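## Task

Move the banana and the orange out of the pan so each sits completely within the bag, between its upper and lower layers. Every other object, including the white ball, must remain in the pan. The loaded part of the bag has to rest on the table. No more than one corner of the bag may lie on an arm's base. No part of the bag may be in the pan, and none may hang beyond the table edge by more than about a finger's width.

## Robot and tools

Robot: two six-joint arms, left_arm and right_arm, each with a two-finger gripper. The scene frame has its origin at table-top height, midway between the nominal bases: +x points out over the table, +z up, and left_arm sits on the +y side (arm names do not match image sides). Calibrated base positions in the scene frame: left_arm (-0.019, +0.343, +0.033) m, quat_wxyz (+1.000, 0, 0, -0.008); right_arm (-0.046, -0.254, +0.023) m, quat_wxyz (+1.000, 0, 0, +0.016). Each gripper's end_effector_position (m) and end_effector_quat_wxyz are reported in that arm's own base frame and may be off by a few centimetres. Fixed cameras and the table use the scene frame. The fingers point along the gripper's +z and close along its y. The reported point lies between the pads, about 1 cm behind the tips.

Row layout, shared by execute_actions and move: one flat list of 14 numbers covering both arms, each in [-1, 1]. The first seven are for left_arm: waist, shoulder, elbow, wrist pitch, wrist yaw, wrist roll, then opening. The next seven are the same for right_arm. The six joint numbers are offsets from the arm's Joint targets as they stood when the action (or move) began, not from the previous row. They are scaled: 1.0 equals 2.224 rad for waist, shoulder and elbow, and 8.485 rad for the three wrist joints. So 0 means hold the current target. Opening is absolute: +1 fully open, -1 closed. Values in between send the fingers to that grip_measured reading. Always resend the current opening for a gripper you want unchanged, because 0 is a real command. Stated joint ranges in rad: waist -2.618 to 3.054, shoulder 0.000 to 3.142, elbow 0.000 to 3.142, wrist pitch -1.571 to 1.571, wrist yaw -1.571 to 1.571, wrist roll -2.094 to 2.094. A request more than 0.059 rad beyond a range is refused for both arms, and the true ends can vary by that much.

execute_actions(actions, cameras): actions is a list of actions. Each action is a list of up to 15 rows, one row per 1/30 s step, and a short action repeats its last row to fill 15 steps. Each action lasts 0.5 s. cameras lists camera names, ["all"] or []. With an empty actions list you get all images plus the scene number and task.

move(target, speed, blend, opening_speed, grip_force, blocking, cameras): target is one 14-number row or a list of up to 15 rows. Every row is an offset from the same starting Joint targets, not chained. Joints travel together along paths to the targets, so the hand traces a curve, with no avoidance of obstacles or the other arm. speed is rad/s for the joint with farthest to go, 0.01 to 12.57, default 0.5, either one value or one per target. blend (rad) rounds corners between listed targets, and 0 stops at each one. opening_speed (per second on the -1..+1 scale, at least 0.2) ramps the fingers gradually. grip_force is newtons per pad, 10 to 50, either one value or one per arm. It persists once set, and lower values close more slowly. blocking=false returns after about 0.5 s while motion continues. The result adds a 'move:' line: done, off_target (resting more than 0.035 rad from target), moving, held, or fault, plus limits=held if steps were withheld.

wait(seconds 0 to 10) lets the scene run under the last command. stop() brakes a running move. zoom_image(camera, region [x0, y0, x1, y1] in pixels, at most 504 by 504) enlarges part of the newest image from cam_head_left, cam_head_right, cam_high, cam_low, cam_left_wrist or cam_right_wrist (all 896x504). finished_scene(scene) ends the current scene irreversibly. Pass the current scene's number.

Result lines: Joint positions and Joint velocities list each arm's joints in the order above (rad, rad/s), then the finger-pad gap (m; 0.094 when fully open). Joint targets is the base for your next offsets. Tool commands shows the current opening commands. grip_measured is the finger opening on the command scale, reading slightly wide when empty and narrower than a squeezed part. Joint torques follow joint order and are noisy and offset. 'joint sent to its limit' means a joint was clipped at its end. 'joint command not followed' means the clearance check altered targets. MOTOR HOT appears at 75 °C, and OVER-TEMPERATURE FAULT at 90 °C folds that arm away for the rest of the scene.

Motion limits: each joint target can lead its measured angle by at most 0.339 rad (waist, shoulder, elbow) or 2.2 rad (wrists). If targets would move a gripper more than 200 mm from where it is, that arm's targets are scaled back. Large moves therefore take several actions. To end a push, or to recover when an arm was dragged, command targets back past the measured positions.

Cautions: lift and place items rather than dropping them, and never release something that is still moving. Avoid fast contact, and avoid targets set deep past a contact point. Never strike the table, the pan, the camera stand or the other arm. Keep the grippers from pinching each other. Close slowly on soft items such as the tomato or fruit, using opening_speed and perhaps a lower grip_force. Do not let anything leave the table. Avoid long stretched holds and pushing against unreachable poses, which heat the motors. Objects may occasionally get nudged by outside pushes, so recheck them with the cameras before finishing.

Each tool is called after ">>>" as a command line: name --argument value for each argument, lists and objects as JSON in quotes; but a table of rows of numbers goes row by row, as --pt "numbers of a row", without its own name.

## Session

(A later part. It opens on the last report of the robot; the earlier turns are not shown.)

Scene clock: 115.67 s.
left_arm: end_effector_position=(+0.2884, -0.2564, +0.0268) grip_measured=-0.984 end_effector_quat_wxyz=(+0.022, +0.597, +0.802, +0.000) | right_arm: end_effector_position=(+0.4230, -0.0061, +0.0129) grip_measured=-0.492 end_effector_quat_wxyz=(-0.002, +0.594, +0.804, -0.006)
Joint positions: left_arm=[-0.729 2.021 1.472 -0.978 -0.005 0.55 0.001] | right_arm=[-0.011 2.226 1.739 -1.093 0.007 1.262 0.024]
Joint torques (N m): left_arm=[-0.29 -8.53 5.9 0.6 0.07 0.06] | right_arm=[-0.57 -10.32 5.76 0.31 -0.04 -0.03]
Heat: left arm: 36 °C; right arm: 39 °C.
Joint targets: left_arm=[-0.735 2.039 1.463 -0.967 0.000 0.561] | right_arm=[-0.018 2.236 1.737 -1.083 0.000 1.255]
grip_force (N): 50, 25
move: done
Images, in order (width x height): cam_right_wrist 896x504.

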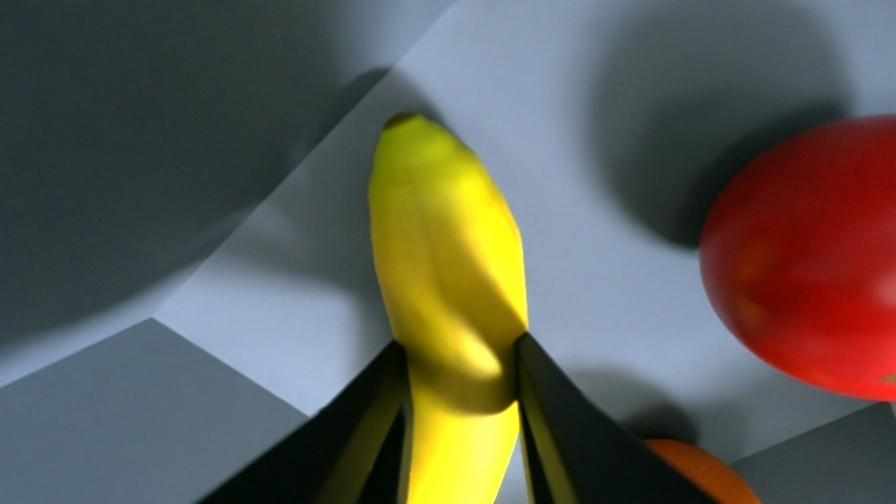

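>>> move --pt "0 0 0 0 0 0 -1 0 -0.0162 0.1812 -0.0486 0 0 -0.56" --pt "0 0 0 0 0 0 -1 0 -0.3183 -0.1646 -0.0385 0 0 -0.56" --pt "0 0 0 0 0 0 -1 0.3476 -0.3183 -0.1646 -0.0385 0 -0.1479 -0.56" --pt "0 0 0 0 0 0 -1 0.3476 -0.2608 -0.3795 0.0312 0 -0.1479 -0.56" --speed '[0.4,0.8,0.8,0.4]' --blend '[0.06,0.1,0.06,0]' --cameras '["cam_right_wrist","cam_high","cam_left_wrist"]'

Scene clock: 122.40 s.
left_arm: end_effector_position=(+0.2884, -0.2564, +0.0268) grip_measured=-0.984 end_effector_quat_wxyz=(+0.022, +0.597, +0.802, +0.000) | right_arm: end_effector_position=(+0.1838, +0.1702, +0.0077) grip_measured=-0.504 end_effector_quat_wxyz=(-0.018, -0.363, +0.932, -0.010)
Joint positions: left_arm=[-0.729 2.021 1.472 -0.978 -0.005 0.55 0.001] | right_arm=[0.75 1.645 0.903 -0.87 0.005 0.007 0.023]
Joint torques (N m): left_arm=[-0.25 -8.53 5.91 0.61 0.09 0.06] | right_arm=[0.51 -5.09 4.46 0.74 -0.07 -0.03]
Heat: left arm: 36 °C; right arm: 40 °C.
Joint targets: left_arm=[-0.735 2.039 1.463 -0.967 0.000 0.561] | right_arm=[0.755 1.656 0.893 -0.818 0.000 0.000]
grip_force (N): 50, 25
move: off_target (right_arm); right_arm: the wrist pitch is farthest, 0.052 rad from its target
Images, in order (width x height): cam_high 896x504, cam_left_wrist 896x504, cam_right_wrist 896x504.

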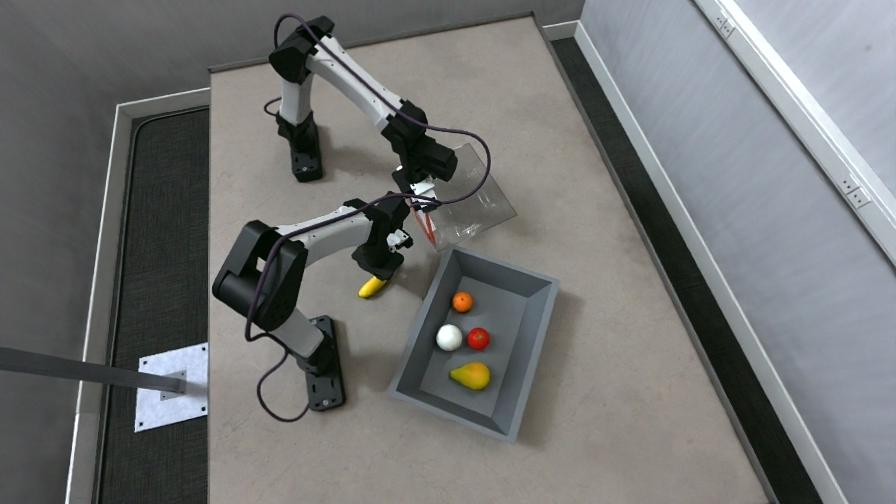

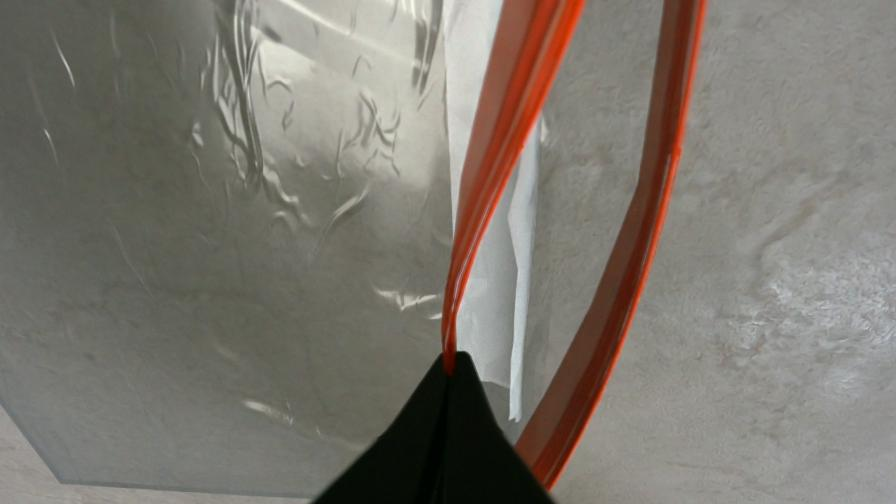

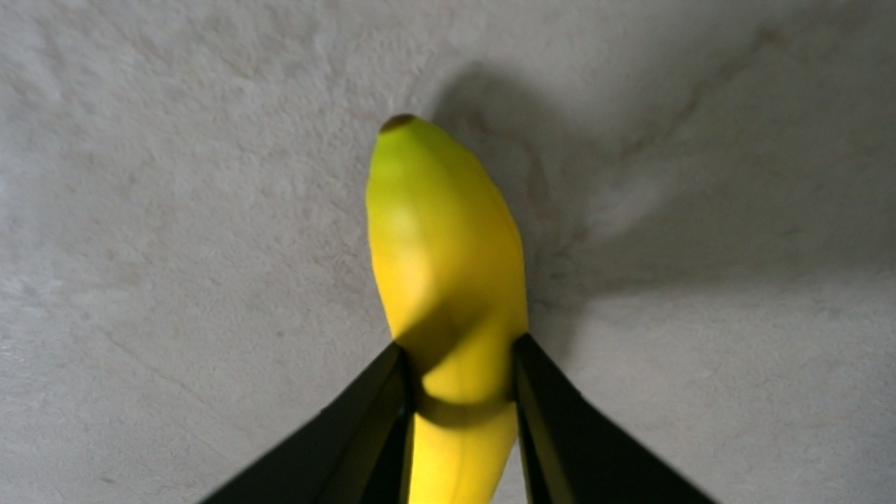

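>>> move --pt "0 0 0 0 0 0 -1 0 0.0041 0.0499 -0.0108 0 0 -0.56" --pt "0 0 0 0 0 0 -1 0 0.0445 0.0616 -0.0032 0 0 -0.56" --pt "0 0 0 0 0 0 -1 0 0.0445 0.0616 -0.0032 0 0 -0.2" --pt "0 0 0 0 0 0 -1 0 -0.0368 0.1281 -0.042 0 0 -0.2" --speed '[0.3,0.2,0.3,0.5]' --blend '[0.01,0,0,0]' --opening_speed 0.6 --cameras '["cam_right_wrist","cam_high"]'

Scene clock: 126.70 s.
left_arm: end_effector_position=(+0.2884, -0.2564, +0.0268) grip_measured=-0.984 end_effector_quat_wxyz=(+0.022, +0.597, +0.802, +0.000) | right_arm: end_effector_position=(+0.1942, +0.1798, +0.0789) grip_measured=-0.201 end_effector_quat_wxyz=(-0.018, -0.363, +0.931, -0.010)
Joint positions: left_arm=[-0.729 2.021 1.472 -0.978 -0.005 0.55 0.001] | right_arm=[0.75 1.599 1.157 -1.168 0.005 0.007 0.038]
Joint torques (N m): left_arm=[-0.21 -8.53 5.9 0.61 0.08 0.06] | right_arm=[0.49 -8.25 7.97 0.15 -0.06 -0.03]
Heat: left arm: 36 °C; right arm: 40 °C.
Joint targets: left_arm=[-0.735 2.039 1.463 -0.967 0.000 0.561] | right_arm=[0.755 1.574 1.178 -1.175 0.000 -0.001]
grip_force (N): 50, 25
move: done; target 3's new numbers were sent with right_arm's wrist pitch 0.041 rad from that target
Images, in order (width x height): cam_high 896x504, cam_right_wrist 896x504.

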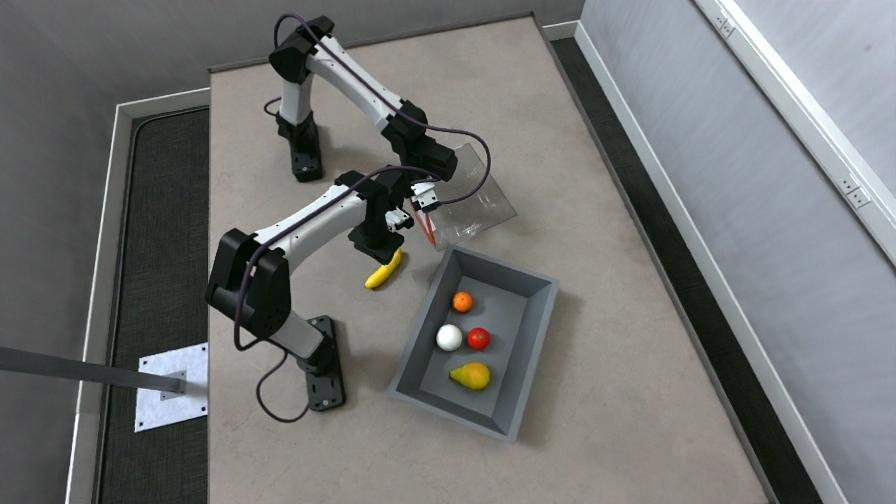

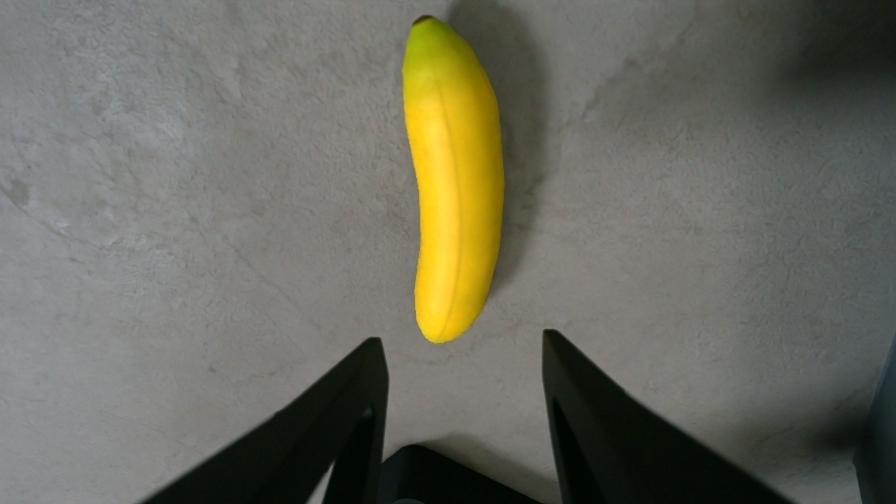

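>>> move --target '[0,0,0,0,0,0,-1,0.1021,-0.0814,-0.2585,0.1373,0.0412,0.1851,-1]' --speed 0.7 --cameras '["cam_right_wrist","cam_left_wrist"]'

Scene clock: 130.27 s.
left_arm: end_effector_position=(+0.2884, -0.2564, +0.0268) grip_measured=-0.984 end_effector_quat_wxyz=(+0.022, +0.597, +0.802, +0.000) | right_arm: end_effector_position=(+0.2446, +0.2583, +0.0601) grip_measured=-0.990 end_effector_quat_wxyz=(+0.254, +0.324, +0.864, +0.289)
Joint positions: left_arm=[-0.729 2.021 1.472 -0.978 -0.005 0.55 0.001] | right_arm=[0.976 1.42 0.606 -0.028 0.338 1.563 0]
Joint torques (N m): left_arm=[-0.27 -8.53 5.87 0.61 0.08 0.05] | right_arm=[0.68 -7.19 6 1.59 0.26 0.07]
Heat: left arm: 36 °C; right arm: 40 °C.
Joint targets: left_arm=[-0.735 2.039 1.463 -0.967 0.000 0.561] | right_arm=[0.982 1.393 0.603 -0.010 0.350 1.570]
grip_force (N): 50, 25
move: done
Images, in order (width x height): cam_left_wrist 896x504, cam_right_wrist 896x504.

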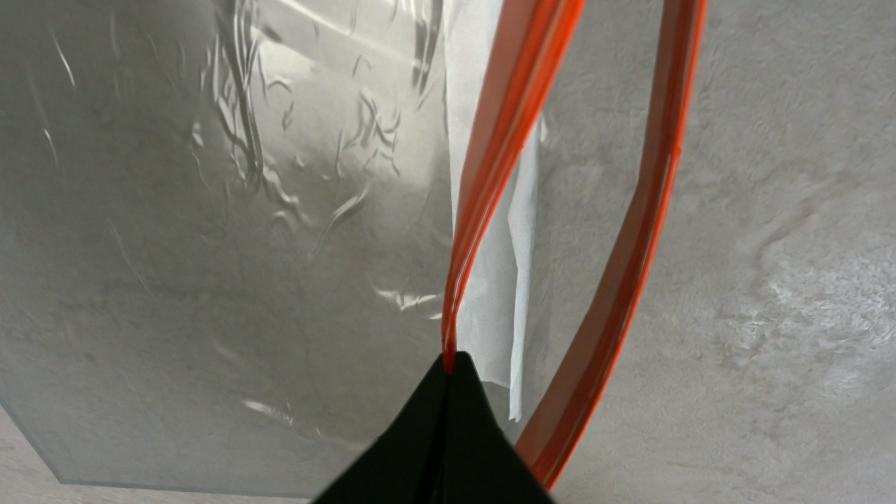

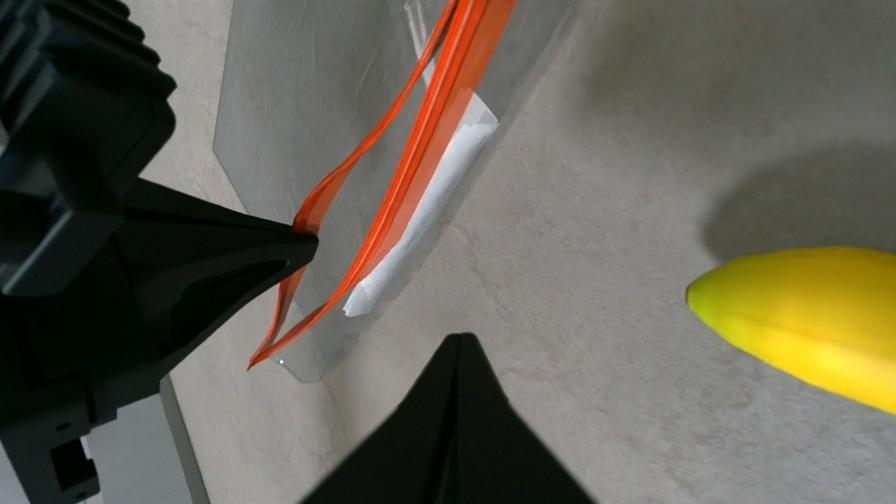

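>>> move --target '[0,0,0,0,0,0,-1,-0.0373,0.1335,0.1021,0.0094,0.0071,0,-1]' --speed 0.4 --cameras '["cam_right_wrist","cam_left_wrist"]'

Scene clock: 132.53 s.
left_arm: end_effector_position=(+0.2900, -0.2573, +0.0269) grip_measured=-0.984 end_effector_quat_wxyz=(+0.026, +0.596, +0.802, +0.001) | right_arm: end_effector_position=(+0.3048, +0.2814, +0.0520) grip_measured=-0.991 end_effector_quat_wxyz=(+0.289, +0.362, +0.843, +0.274)
Joint positions: left_arm=[-0.728 2.021 1.472 -0.971 -0.006 0.55 0.001] | right_arm=[0.907 1.681 0.802 0.046 0.394 1.564 0]
Joint torques (N m): left_arm=[-0.24 -8.54 5.91 0.53 0.09 0.07] | right_arm=[-0.73 -6.09 8.76 1.66 0.31 0.07]
Heat: left arm: 36 °C; right arm: 39 °C.
Joint targets: left_arm=[-0.734 2.039 1.463 -0.967 0.000 0.562] | right_arm=[0.899 1.690 0.830 0.070 0.410 1.570]
grip_force (N): 50, 25
move: done
Images, in order (width x height): cam_left_wrist 896x504, cam_right_wrist 896x504.

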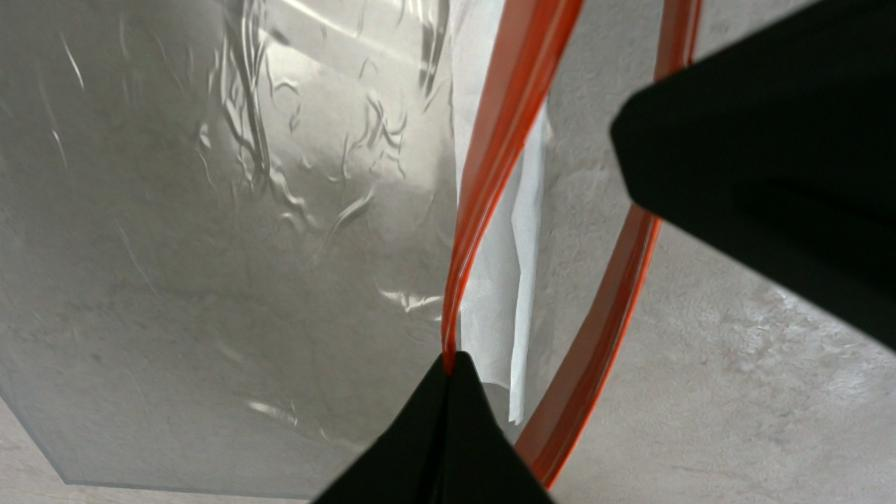

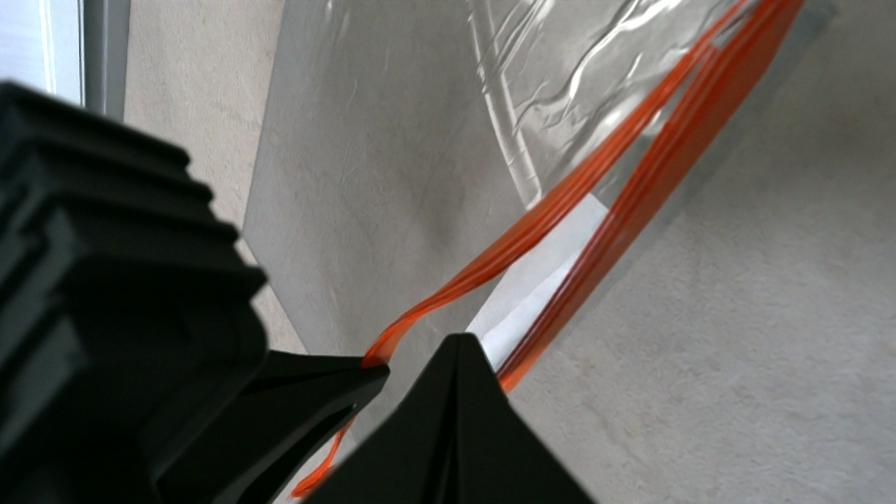

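>>> move --target '[0,0,0,0,0,0,-1,0,0.0854,-0.0517,0.0336,0,0,-1]' --speed 0.3 --cameras '["cam_right_wrist","cam_left_wrist"]'

Scene clock: 142.30 s.
left_arm: end_effector_position=(+0.2931, -0.2528, +0.0162) grip_measured=-0.984 end_effector_quat_wxyz=(+0.019, +0.596, +0.802, +0.017) | right_arm: end_effector_position=(+0.3173, +0.2936, +0.0160) grip_measured=-0.991 end_effector_quat_wxyz=(+0.306, +0.367, +0.820, +0.315)
Joint positions: left_arm=[-0.728 2.045 1.464 -0.954 -0.037 0.55 0.001] | right_arm=[0.907 1.851 0.728 0.389 0.408 1.564 0]
Joint torques (N m): left_arm=[-0.24 -10.55 6.56 0.32 0.36 0.06] | right_arm=[-0.73 -4.97 4.08 1.22 0.17 0.06]
Heat: left arm: 36 °C; right arm: 39 °C.
Joint targets: left_arm=[-0.734 2.039 1.463 -0.967 0.000 0.562] | right_arm=[0.899 1.880 0.715 0.355 0.410 1.570]
grip_force (N): 50, 25
move: off_target (left_arm); left_arm: the wrist yaw is farthest, 0.037 rad from its target
Images, in order (width x height): cam_left_wrist 896x504, cam_right_wrist 896x504.

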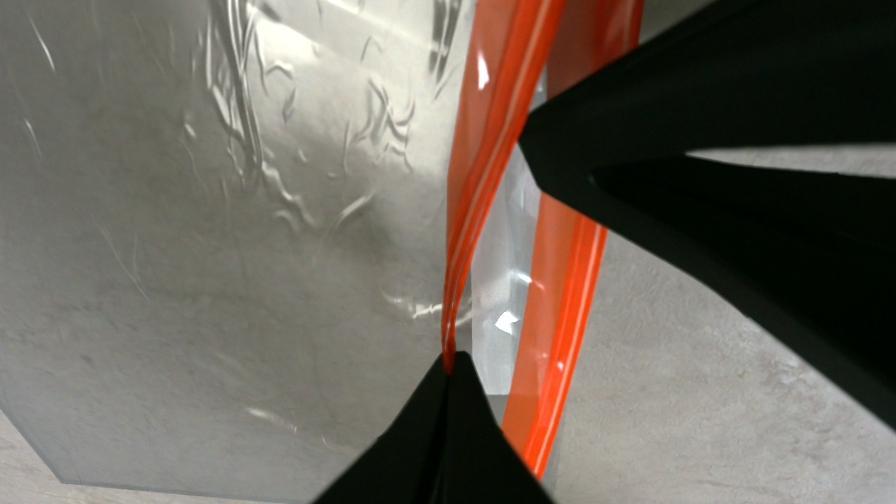

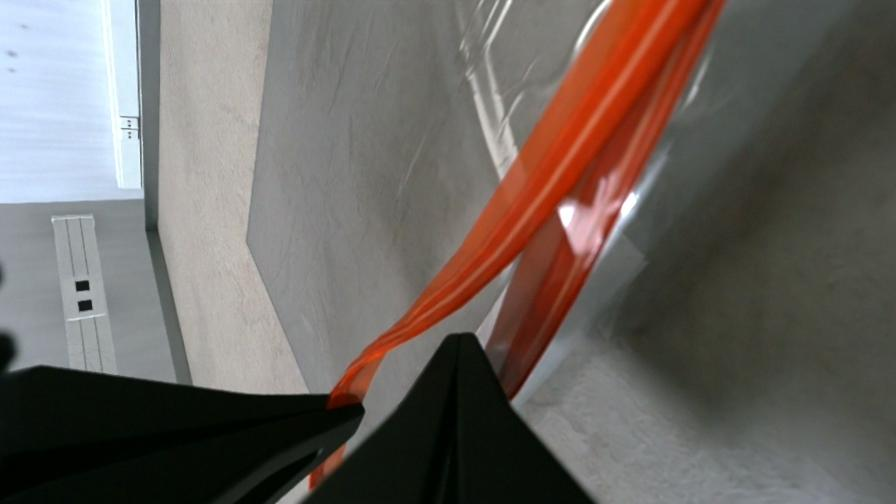

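>>> move --target '[0,0,0,0,0,0,-1,0,-0.0764,-0.0832,0.0041,0,0,-1]' --speed 0.3 --cameras '["cam_right_wrist","cam_left_wrist"]'

Scene clock: 143.93 s.
left_arm: end_effector_position=(+0.2904, -0.2550, +0.0161) grip_measured=-0.984 end_effector_quat_wxyz=(+0.017, +0.597, +0.802, +0.007) | right_arm: end_effector_position=(+0.2801, +0.2460, -0.0062) grip_measured=-0.991 end_effector_quat_wxyz=(+0.295, +0.365, +0.839, +0.275)
Joint positions: left_arm=[-0.728 2.045 1.464 -0.957 -0.017 0.551 0.001] | right_arm=[0.907 1.743 0.533 0.384 0.409 1.566 0]
Joint torques (N m): left_arm=[-0.25 -10.54 6.54 0.34 0.19 0.05] | right_arm=[-0.75 -9.03 4.46 1.48 0.17 0.05]
Heat: left arm: 37 °C; right arm: 39 °C.
Joint targets: left_arm=[-0.734 2.039 1.463 -0.967 0.000 0.562] | right_arm=[0.899 1.710 0.530 0.390 0.410 1.570]
grip_force (N): 50, 25
move: done
Images, in order (width x height): cam_left_wrist 896x504, cam_right_wrist 896x504.

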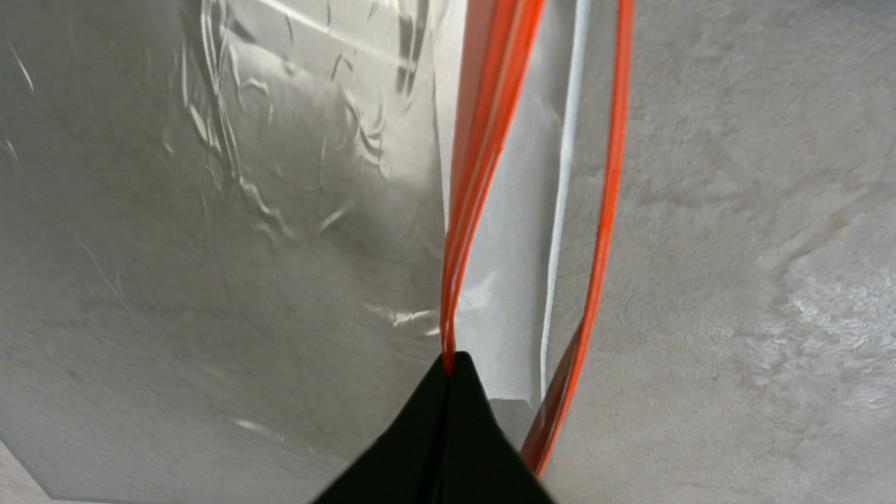

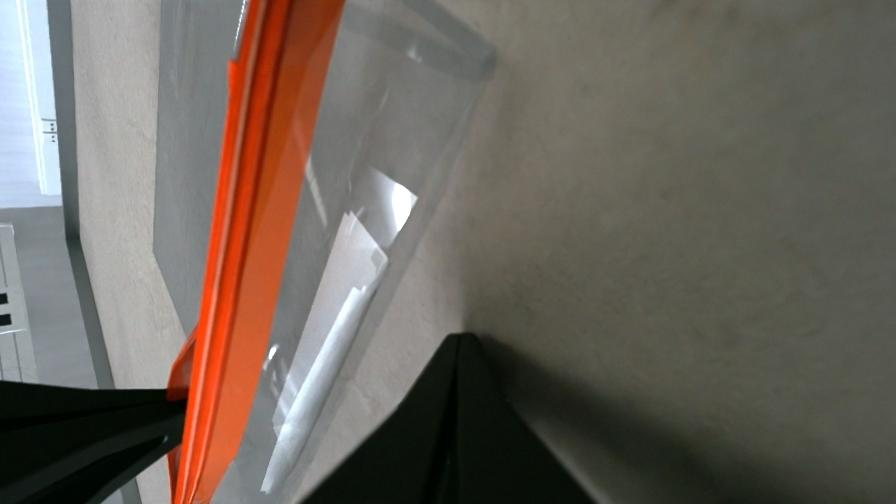

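>>> move --pt "0 0.0094 0 0.0025 0 0 -1 0.0373 -0.1425 0.0328 -0.0471 -0.0071 0 -1" --pt "0 0.0094 0 0.0025 0 0 -1 0 0.0067 0.1529 -0.0384 0 0 -1" --speed 0.5 --blend '[0.03,0]' --cameras '["cam_right_wrist","cam_left_wrist"]'

Scene clock: 146.93 s.
left_arm: end_effector_position=(+0.2952, -0.2569, +0.0163) grip_measured=-0.984 end_effector_quat_wxyz=(+0.027, +0.594, +0.804, +0.007) | right_arm: end_effector_position=(+0.3068, +0.2888, +0.0480) grip_measured=-0.991 end_effector_quat_wxyz=(+0.283, +0.359, +0.847, +0.269)
Joint positions: left_arm=[-0.724 2.045 1.464 -0.937 -0.018 0.549 0.001] | right_arm=[0.912 1.716 0.838 0.03 0.388 1.566 0]
Joint torques (N m): left_arm=[-0.61 -8.98 6.61 0.42 0.19 0.07] | right_arm=[-1.2 -6.46 9.18 1.75 0.39 0.05]
Heat: left arm: 37 °C; right arm: 39 °C.
Joint targets: left_arm=[-0.735 2.060 1.463 -0.946 0.000 0.562] | right_arm=[0.899 1.725 0.870 0.064 0.410 1.570]
grip_force (N): 50, 25
move: done
Images, in order (width x height): cam_left_wrist 896x504, cam_right_wrist 896x504.

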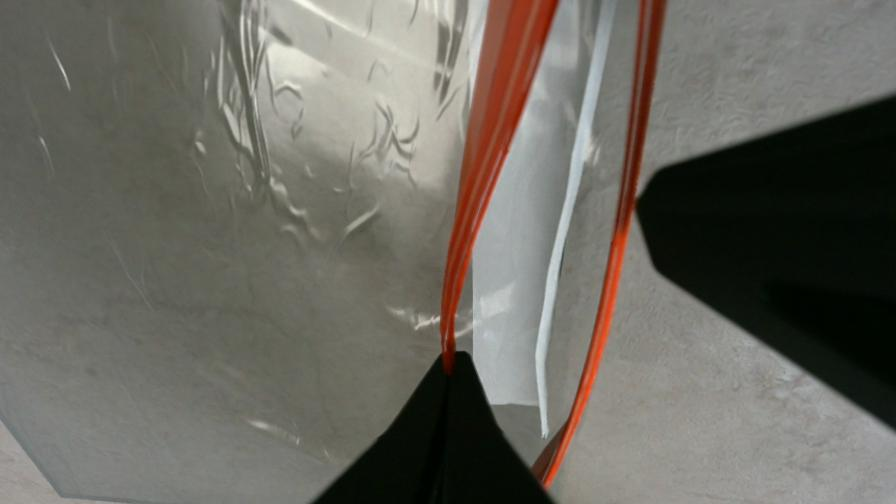

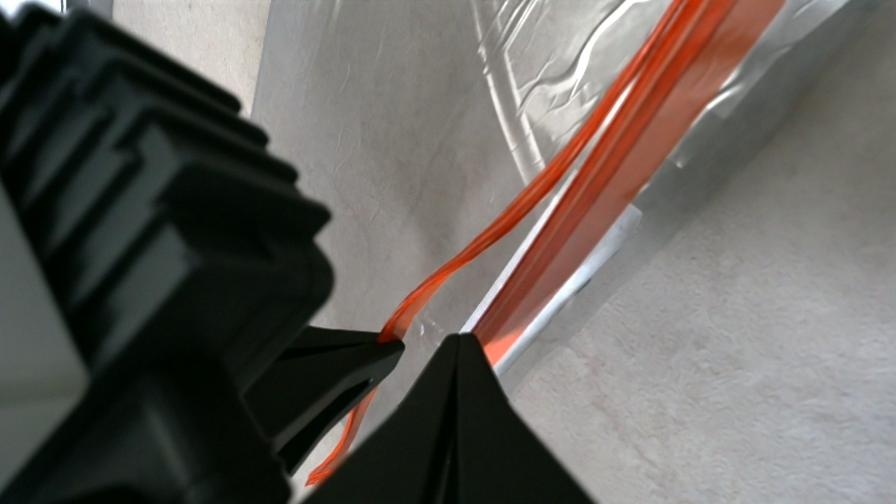

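>>> move --pt "0 0 0 0 0 0 -1 0.0373 -0.1493 -0.1201 -0.0087 -0.0071 0 -1" --pt "0 0 0 0 0 0 -1 0 -0.027 -0.2406 0.095 0 0 -1" --speed 0.5 --blend '[0.03,0]' --cameras '["cam_right_wrist","cam_left_wrist"]'

Scene clock: 153.30 s.
left_arm: end_effector_position=(+0.2940, -0.2581, +0.0163) grip_measured=-0.984 end_effector_quat_wxyz=(+0.027, +0.596, +0.802, +0.006) | right_arm: end_effector_position=(+0.2819, +0.2504, +0.0487) grip_measured=-0.991 end_effector_quat_wxyz=(+0.328, +0.369, +0.756, +0.430)
Joint positions: left_arm=[-0.728 2.045 1.464 -0.937 -0.017 0.551 0.001] | right_arm=[0.907 1.656 0.338 0.85 0.399 1.566 0]
Joint torques (N m): left_arm=[-0.29 -8.94 6.63 0.39 0.2 0.05] | right_arm=[-0.65 -4.42 4.25 1.93 0.2 0.03]
Heat: left arm: 38 °C; right arm: 39 °C.
Joint targets: left_arm=[-0.735 2.060 1.463 -0.946 0.000 0.562] | right_arm=[0.900 1.665 0.335 0.870 0.410 1.570]
grip_force (N): 50, 25
move: done
Images, in order (width x height): cam_left_wrist 896x504, cam_right_wrist 896x504.

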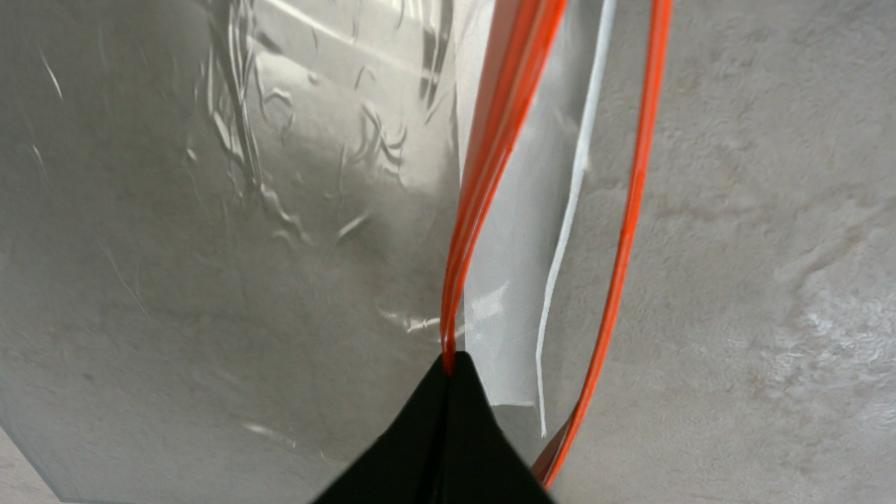

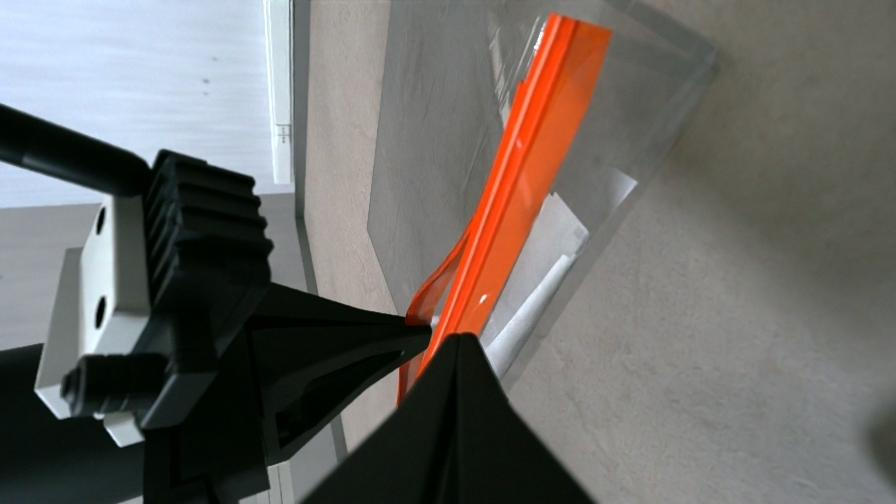

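>>> move --pt "0 0 0 0 0 0 -1 0 -0.045 0.0135 -0.0124 0 0 -1" --pt "0 0 0 0 0 0 -1 0 0.0517 0.1034 -0.0106 0 0 -1" --speed 0.4 --blend '[0.02,0]' --cameras '["cam_right_wrist","cam_left_wrist"]'

Scene clock: 154.90 s.
left_arm: end_effector_position=(+0.2940, -0.2581, +0.0163) grip_measured=-0.984 end_effector_quat_wxyz=(+0.027, +0.596, +0.802, +0.006) | right_arm: end_effector_position=(+0.3136, +0.2903, +0.0593) grip_measured=-0.991 end_effector_quat_wxyz=(+0.330, +0.369, +0.752, +0.435)
Joint positions: left_arm=[-0.728 2.045 1.464 -0.937 -0.017 0.551 0.001] | right_arm=[0.907 1.77 0.543 0.773 0.401 1.566 0]
Joint torques (N m): left_arm=[-0.29 -8.95 6.6 0.4 0.18 0.06] | right_arm=[-0.66 -5.78 7.05 1.83 0.16 0.04]
Heat: left arm: 38 °C; right arm: 38 °C.
Joint targets: left_arm=[-0.735 2.060 1.463 -0.946 0.000 0.562] | right_arm=[0.900 1.780 0.565 0.780 0.410 1.570]
grip_force (N): 50, 25
move: done
Images, in order (width x height): cam_left_wrist 896x504, cam_right_wrist 896x504.

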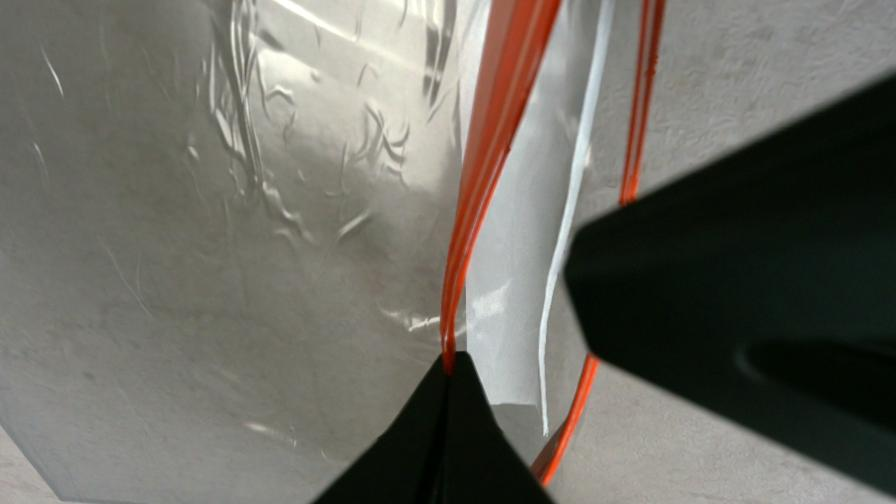

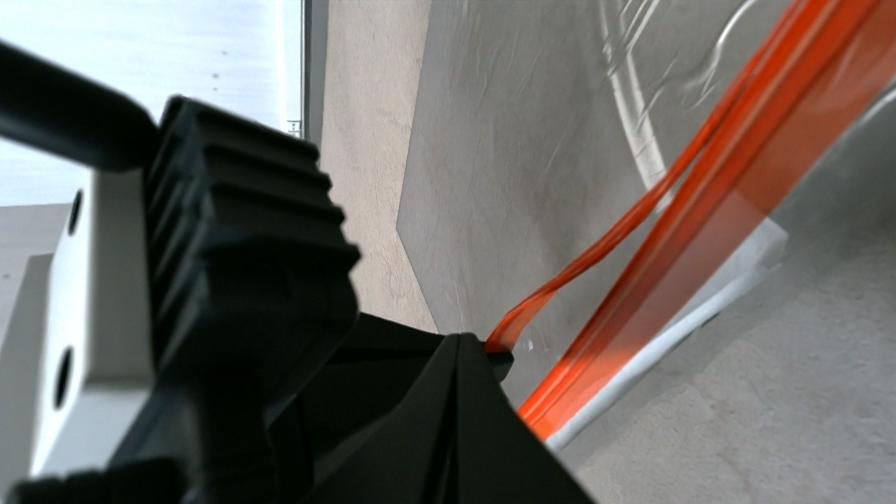

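>>> move --pt "0 0 0 0 0 0 -1 0.0369 -0.174 0.0171 -0.0931 -0.007 0 -1" --pt "0 0 0 0 0 0 -1 -0.2023 -0.1794 0.3224 -0.2654 -0.0483 -0.185 -0.2" --speed '[0.5,0.9]' --blend '[0.05,0]'

>>> move --pt "0 -0.1102 0.1021 -0.0553 0 -0.1051 -1 0 0 0 0 0 0 -0.2" --pt "0.0382 -0.2563 0.1223 -0.0653 0 -0.0981 -1 0 0 0 0 0 0 -0.2" --pt "-0.0067 -0.1844 0.0301 -0.0447 0 -0.1098 -1 0 0 0 0 0 0 -0.2" --pt "-0.0571 -0.0562 -0.0216 -0.0128 0 -0.1219 -1 0 0 0 0 0 0 -0.2" --speed '[0.4,0.35,0.3,0.3]' --blend '[0.03,0.0,0.03,0]' --cameras '["all"]'

Scene clock: 161.90 s.
left_arm: end_effector_position=(+0.2940, -0.2581, +0.0163) grip_measured=-0.984 end_effector_quat_wxyz=(+0.027, +0.596, +0.802, +0.006) | right_arm: end_effector_position=(+0.1956, +0.0941, +0.1501) grip_measured=-0.201 end_effector_quat_wxyz=(-0.018, -0.222, +0.975, -0.009)
Joint positions: left_arm=[-0.728 2.045 1.464 -0.937 -0.017 0.551 0.001] | right_arm=[0.456 1.402 1.258 -1.466 0.01 0.008 0.038]
Joint torques (N m): left_arm=[-0.27 -8.95 6.63 0.41 0.19 0.05] | right_arm=[-0.64 -6.28 8.34 0.16 -0.11 -0.04]
Heat: left arm: 38 °C; right arm: 38 °C.
Joint targets: left_arm=[-0.735 2.060 1.463 -0.946 0.000 0.562] | right_arm=[0.449 1.381 1.282 -1.472 0.000 0.000]
grip_force (N): 50, 25
move: done

Scene clock: 167.77 s.
left_arm: end_effector_position=(+0.2345, -0.2670, +0.0473) grip_measured=-0.984 end_effector_quat_wxyz=(+0.005, +0.197, +0.980, +0.006) | right_arm: end_effector_position=(+0.1956, +0.0941, +0.1501) grip_measured=-0.201 end_effector_quat_wxyz=(-0.018, -0.222, +0.975, -0.009)
Joint positions: left_arm=[-0.857 1.925 1.421 -1.066 -0.015 -0.461 0.001] | right_arm=[0.456 1.402 1.258 -1.466 0.01 0.008 0.038]
Joint torques (N m): left_arm=[-0.1 -8.39 6.12 0.53 0.11 -0.13] | right_arm=[-0.65 -6.3 8.34 0.16 -0.11 -0.03]
Heat: left arm: 38 °C; right arm: 38 °C.
Joint targets: left_arm=[-0.862 1.935 1.415 -1.055 0.000 -0.473] | right_arm=[0.449 1.381 1.282 -1.472 0.000 0.000]
grip_force (N): 50, 25
move: done

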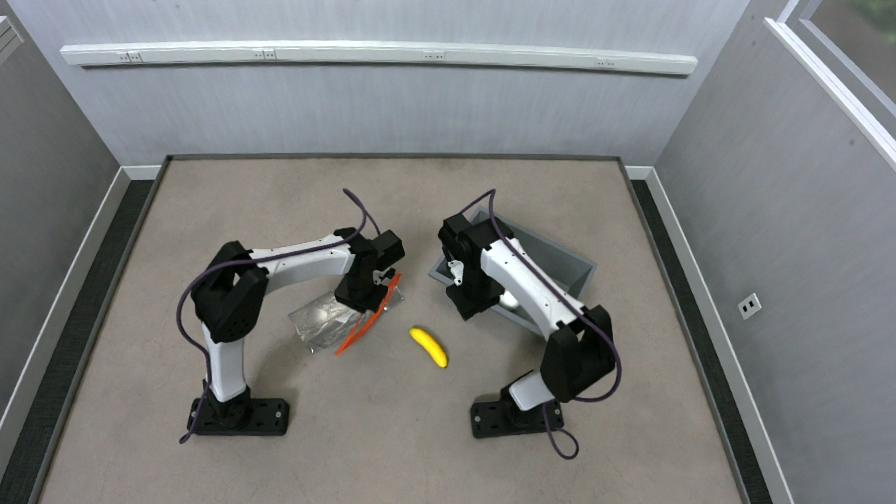

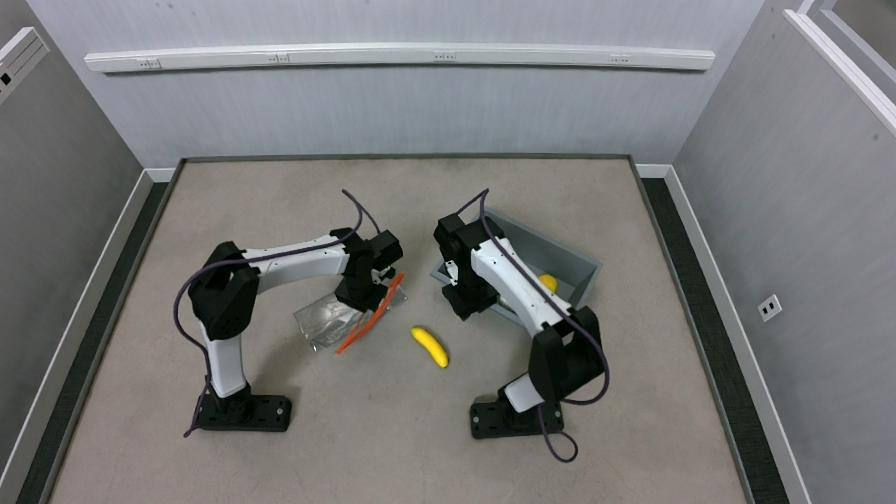

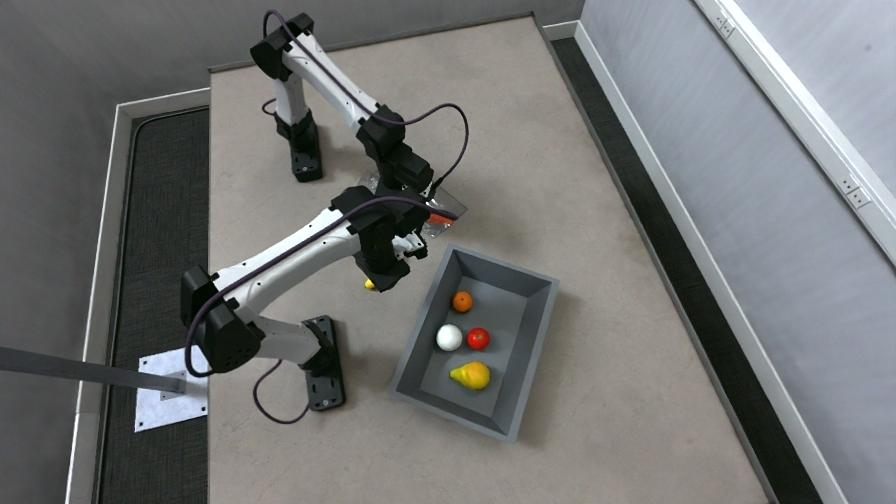

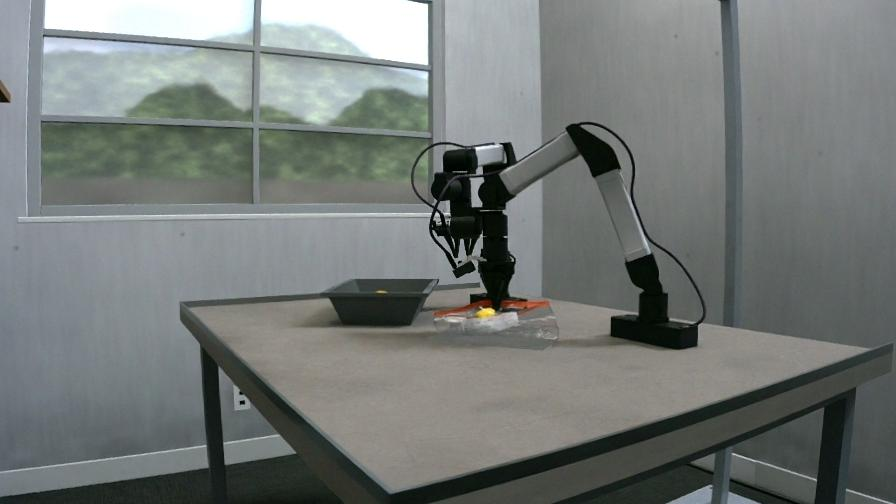

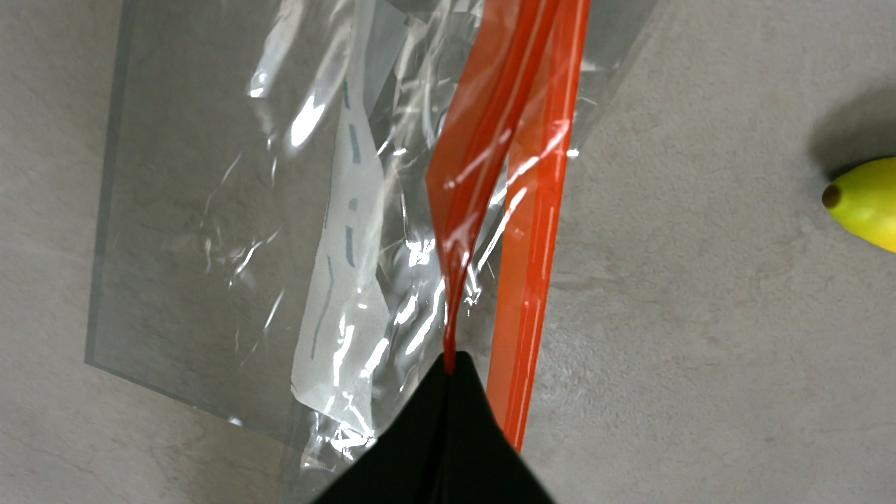

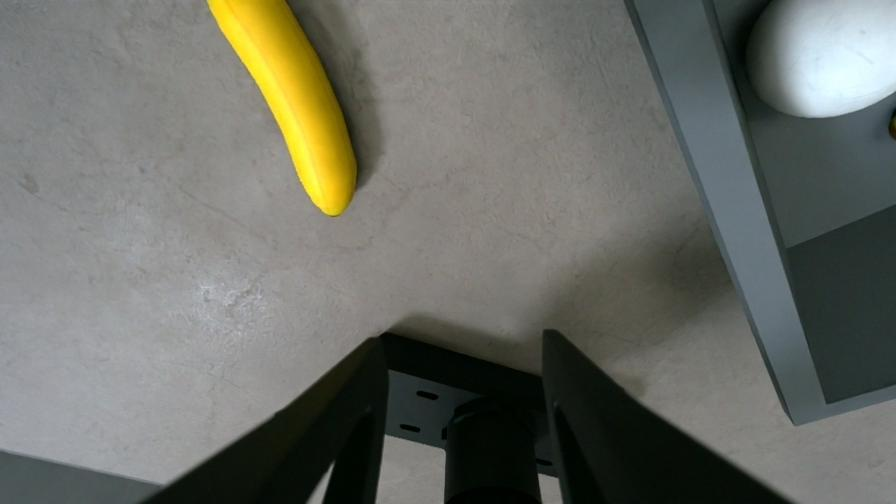

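>>> move --target '[0,0,0,0,0,0,-1,0.1385,-0.2055,-0.3584,0.1126,0,0,-0.15]' --speed 0.8 --cameras '["cam_right_wrist"]'

Scene clock: 170.67 s.
left_arm: end_effector_position=(+0.2346, -0.2671, +0.0473) grip_measured=-0.984 end_effector_quat_wxyz=(+0.005, +0.197, +0.980, +0.006) | right_arm: end_effector_position=(+0.1820, +0.1676, +0.0670) grip_measured=-0.151 end_effector_quat_wxyz=(+0.270, -0.346, +0.893, +0.103)
Joint positions: left_arm=[-0.857 1.925 1.421 -1.066 -0.015 -0.461 0.001] | right_arm=[0.75 0.937 0.487 -0.535 0.008 0.008 0.04]
Joint torques (N m): left_arm=[-0.12 -8.39 6.17 0.53 0.1 -0.15] | right_arm=[0.75 -2.71 6.84 1.54 -0.1 -0.04]
Heat: left arm: 38 °C; right arm: 38 °C.
Joint targets: left_arm=[-0.862 1.935 1.415 -1.055 0.000 -0.473] | right_arm=[0.757 0.924 0.485 -0.516 0.000 0.000]
grip_force (N): 50, 25
move: done
Images, in order (width x height): cam_right_wrist 896x504.

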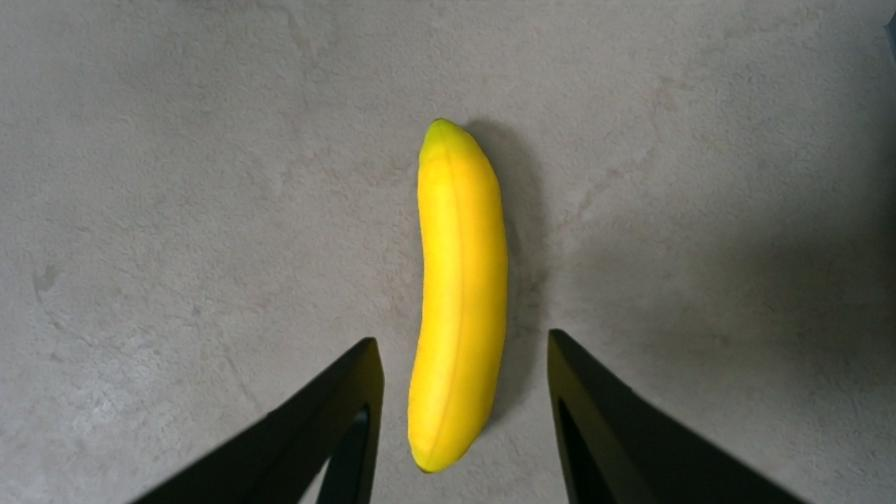

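>>> move --pt "0 0 0 0 0 0 -1 0 0.089 -0.1079 0.0496 0 0 -0.15" --pt "0 0 0 0 0 0 -1 0 0.089 -0.1079 0.0496 0 0 -0.58" --speed 0.4 --opening_speed 0.6 --cameras '["cam_right_wrist"]'

Scene clock: 173.70 s.
left_arm: end_effector_position=(+0.2346, -0.2671, +0.0473) grip_measured=-0.984 end_effector_quat_wxyz=(+0.005, +0.197, +0.980, +0.006) | right_arm: end_effector_position=(+0.1812, +0.1671, -0.0031) grip_measured=-0.390 end_effector_quat_wxyz=(+0.272, -0.347, +0.892, +0.104)
Joint positions: left_arm=[-0.857 1.925 1.421 -1.066 -0.015 -0.461 0.001] | right_arm=[0.75 1.115 0.249 -0.113 0.008 0.007 0.029]
Joint torques (N m): left_arm=[-0.13 -8.39 6.16 0.53 0.11 -0.14] | right_arm=[0.72 -1.4 5.72 1.51 -0.1 -0.02]
Heat: left arm: 37 °C; right arm: 37 °C.
Joint targets: left_arm=[-0.862 1.935 1.415 -1.055 0.000 -0.473] | right_arm=[0.758 1.122 0.245 -0.095 0.000 0.000]
grip_force (N): 50, 25
move: done
Images, in order (width x height): cam_right_wrist 896x504.

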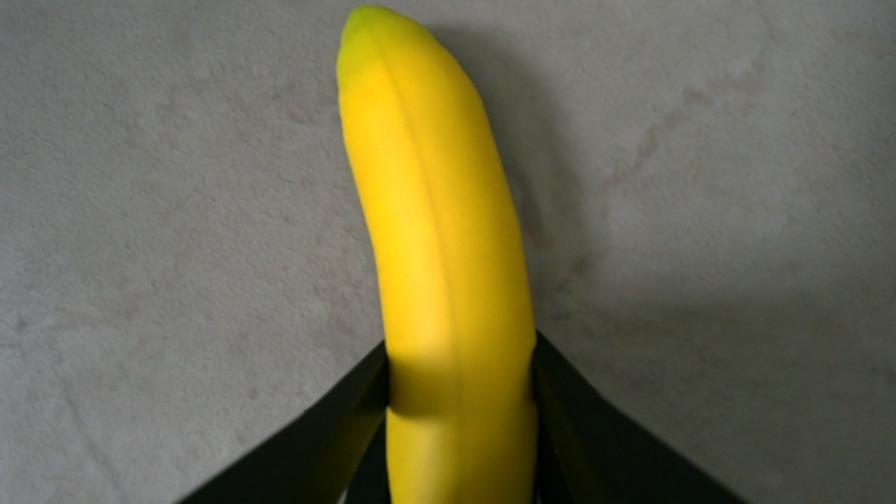

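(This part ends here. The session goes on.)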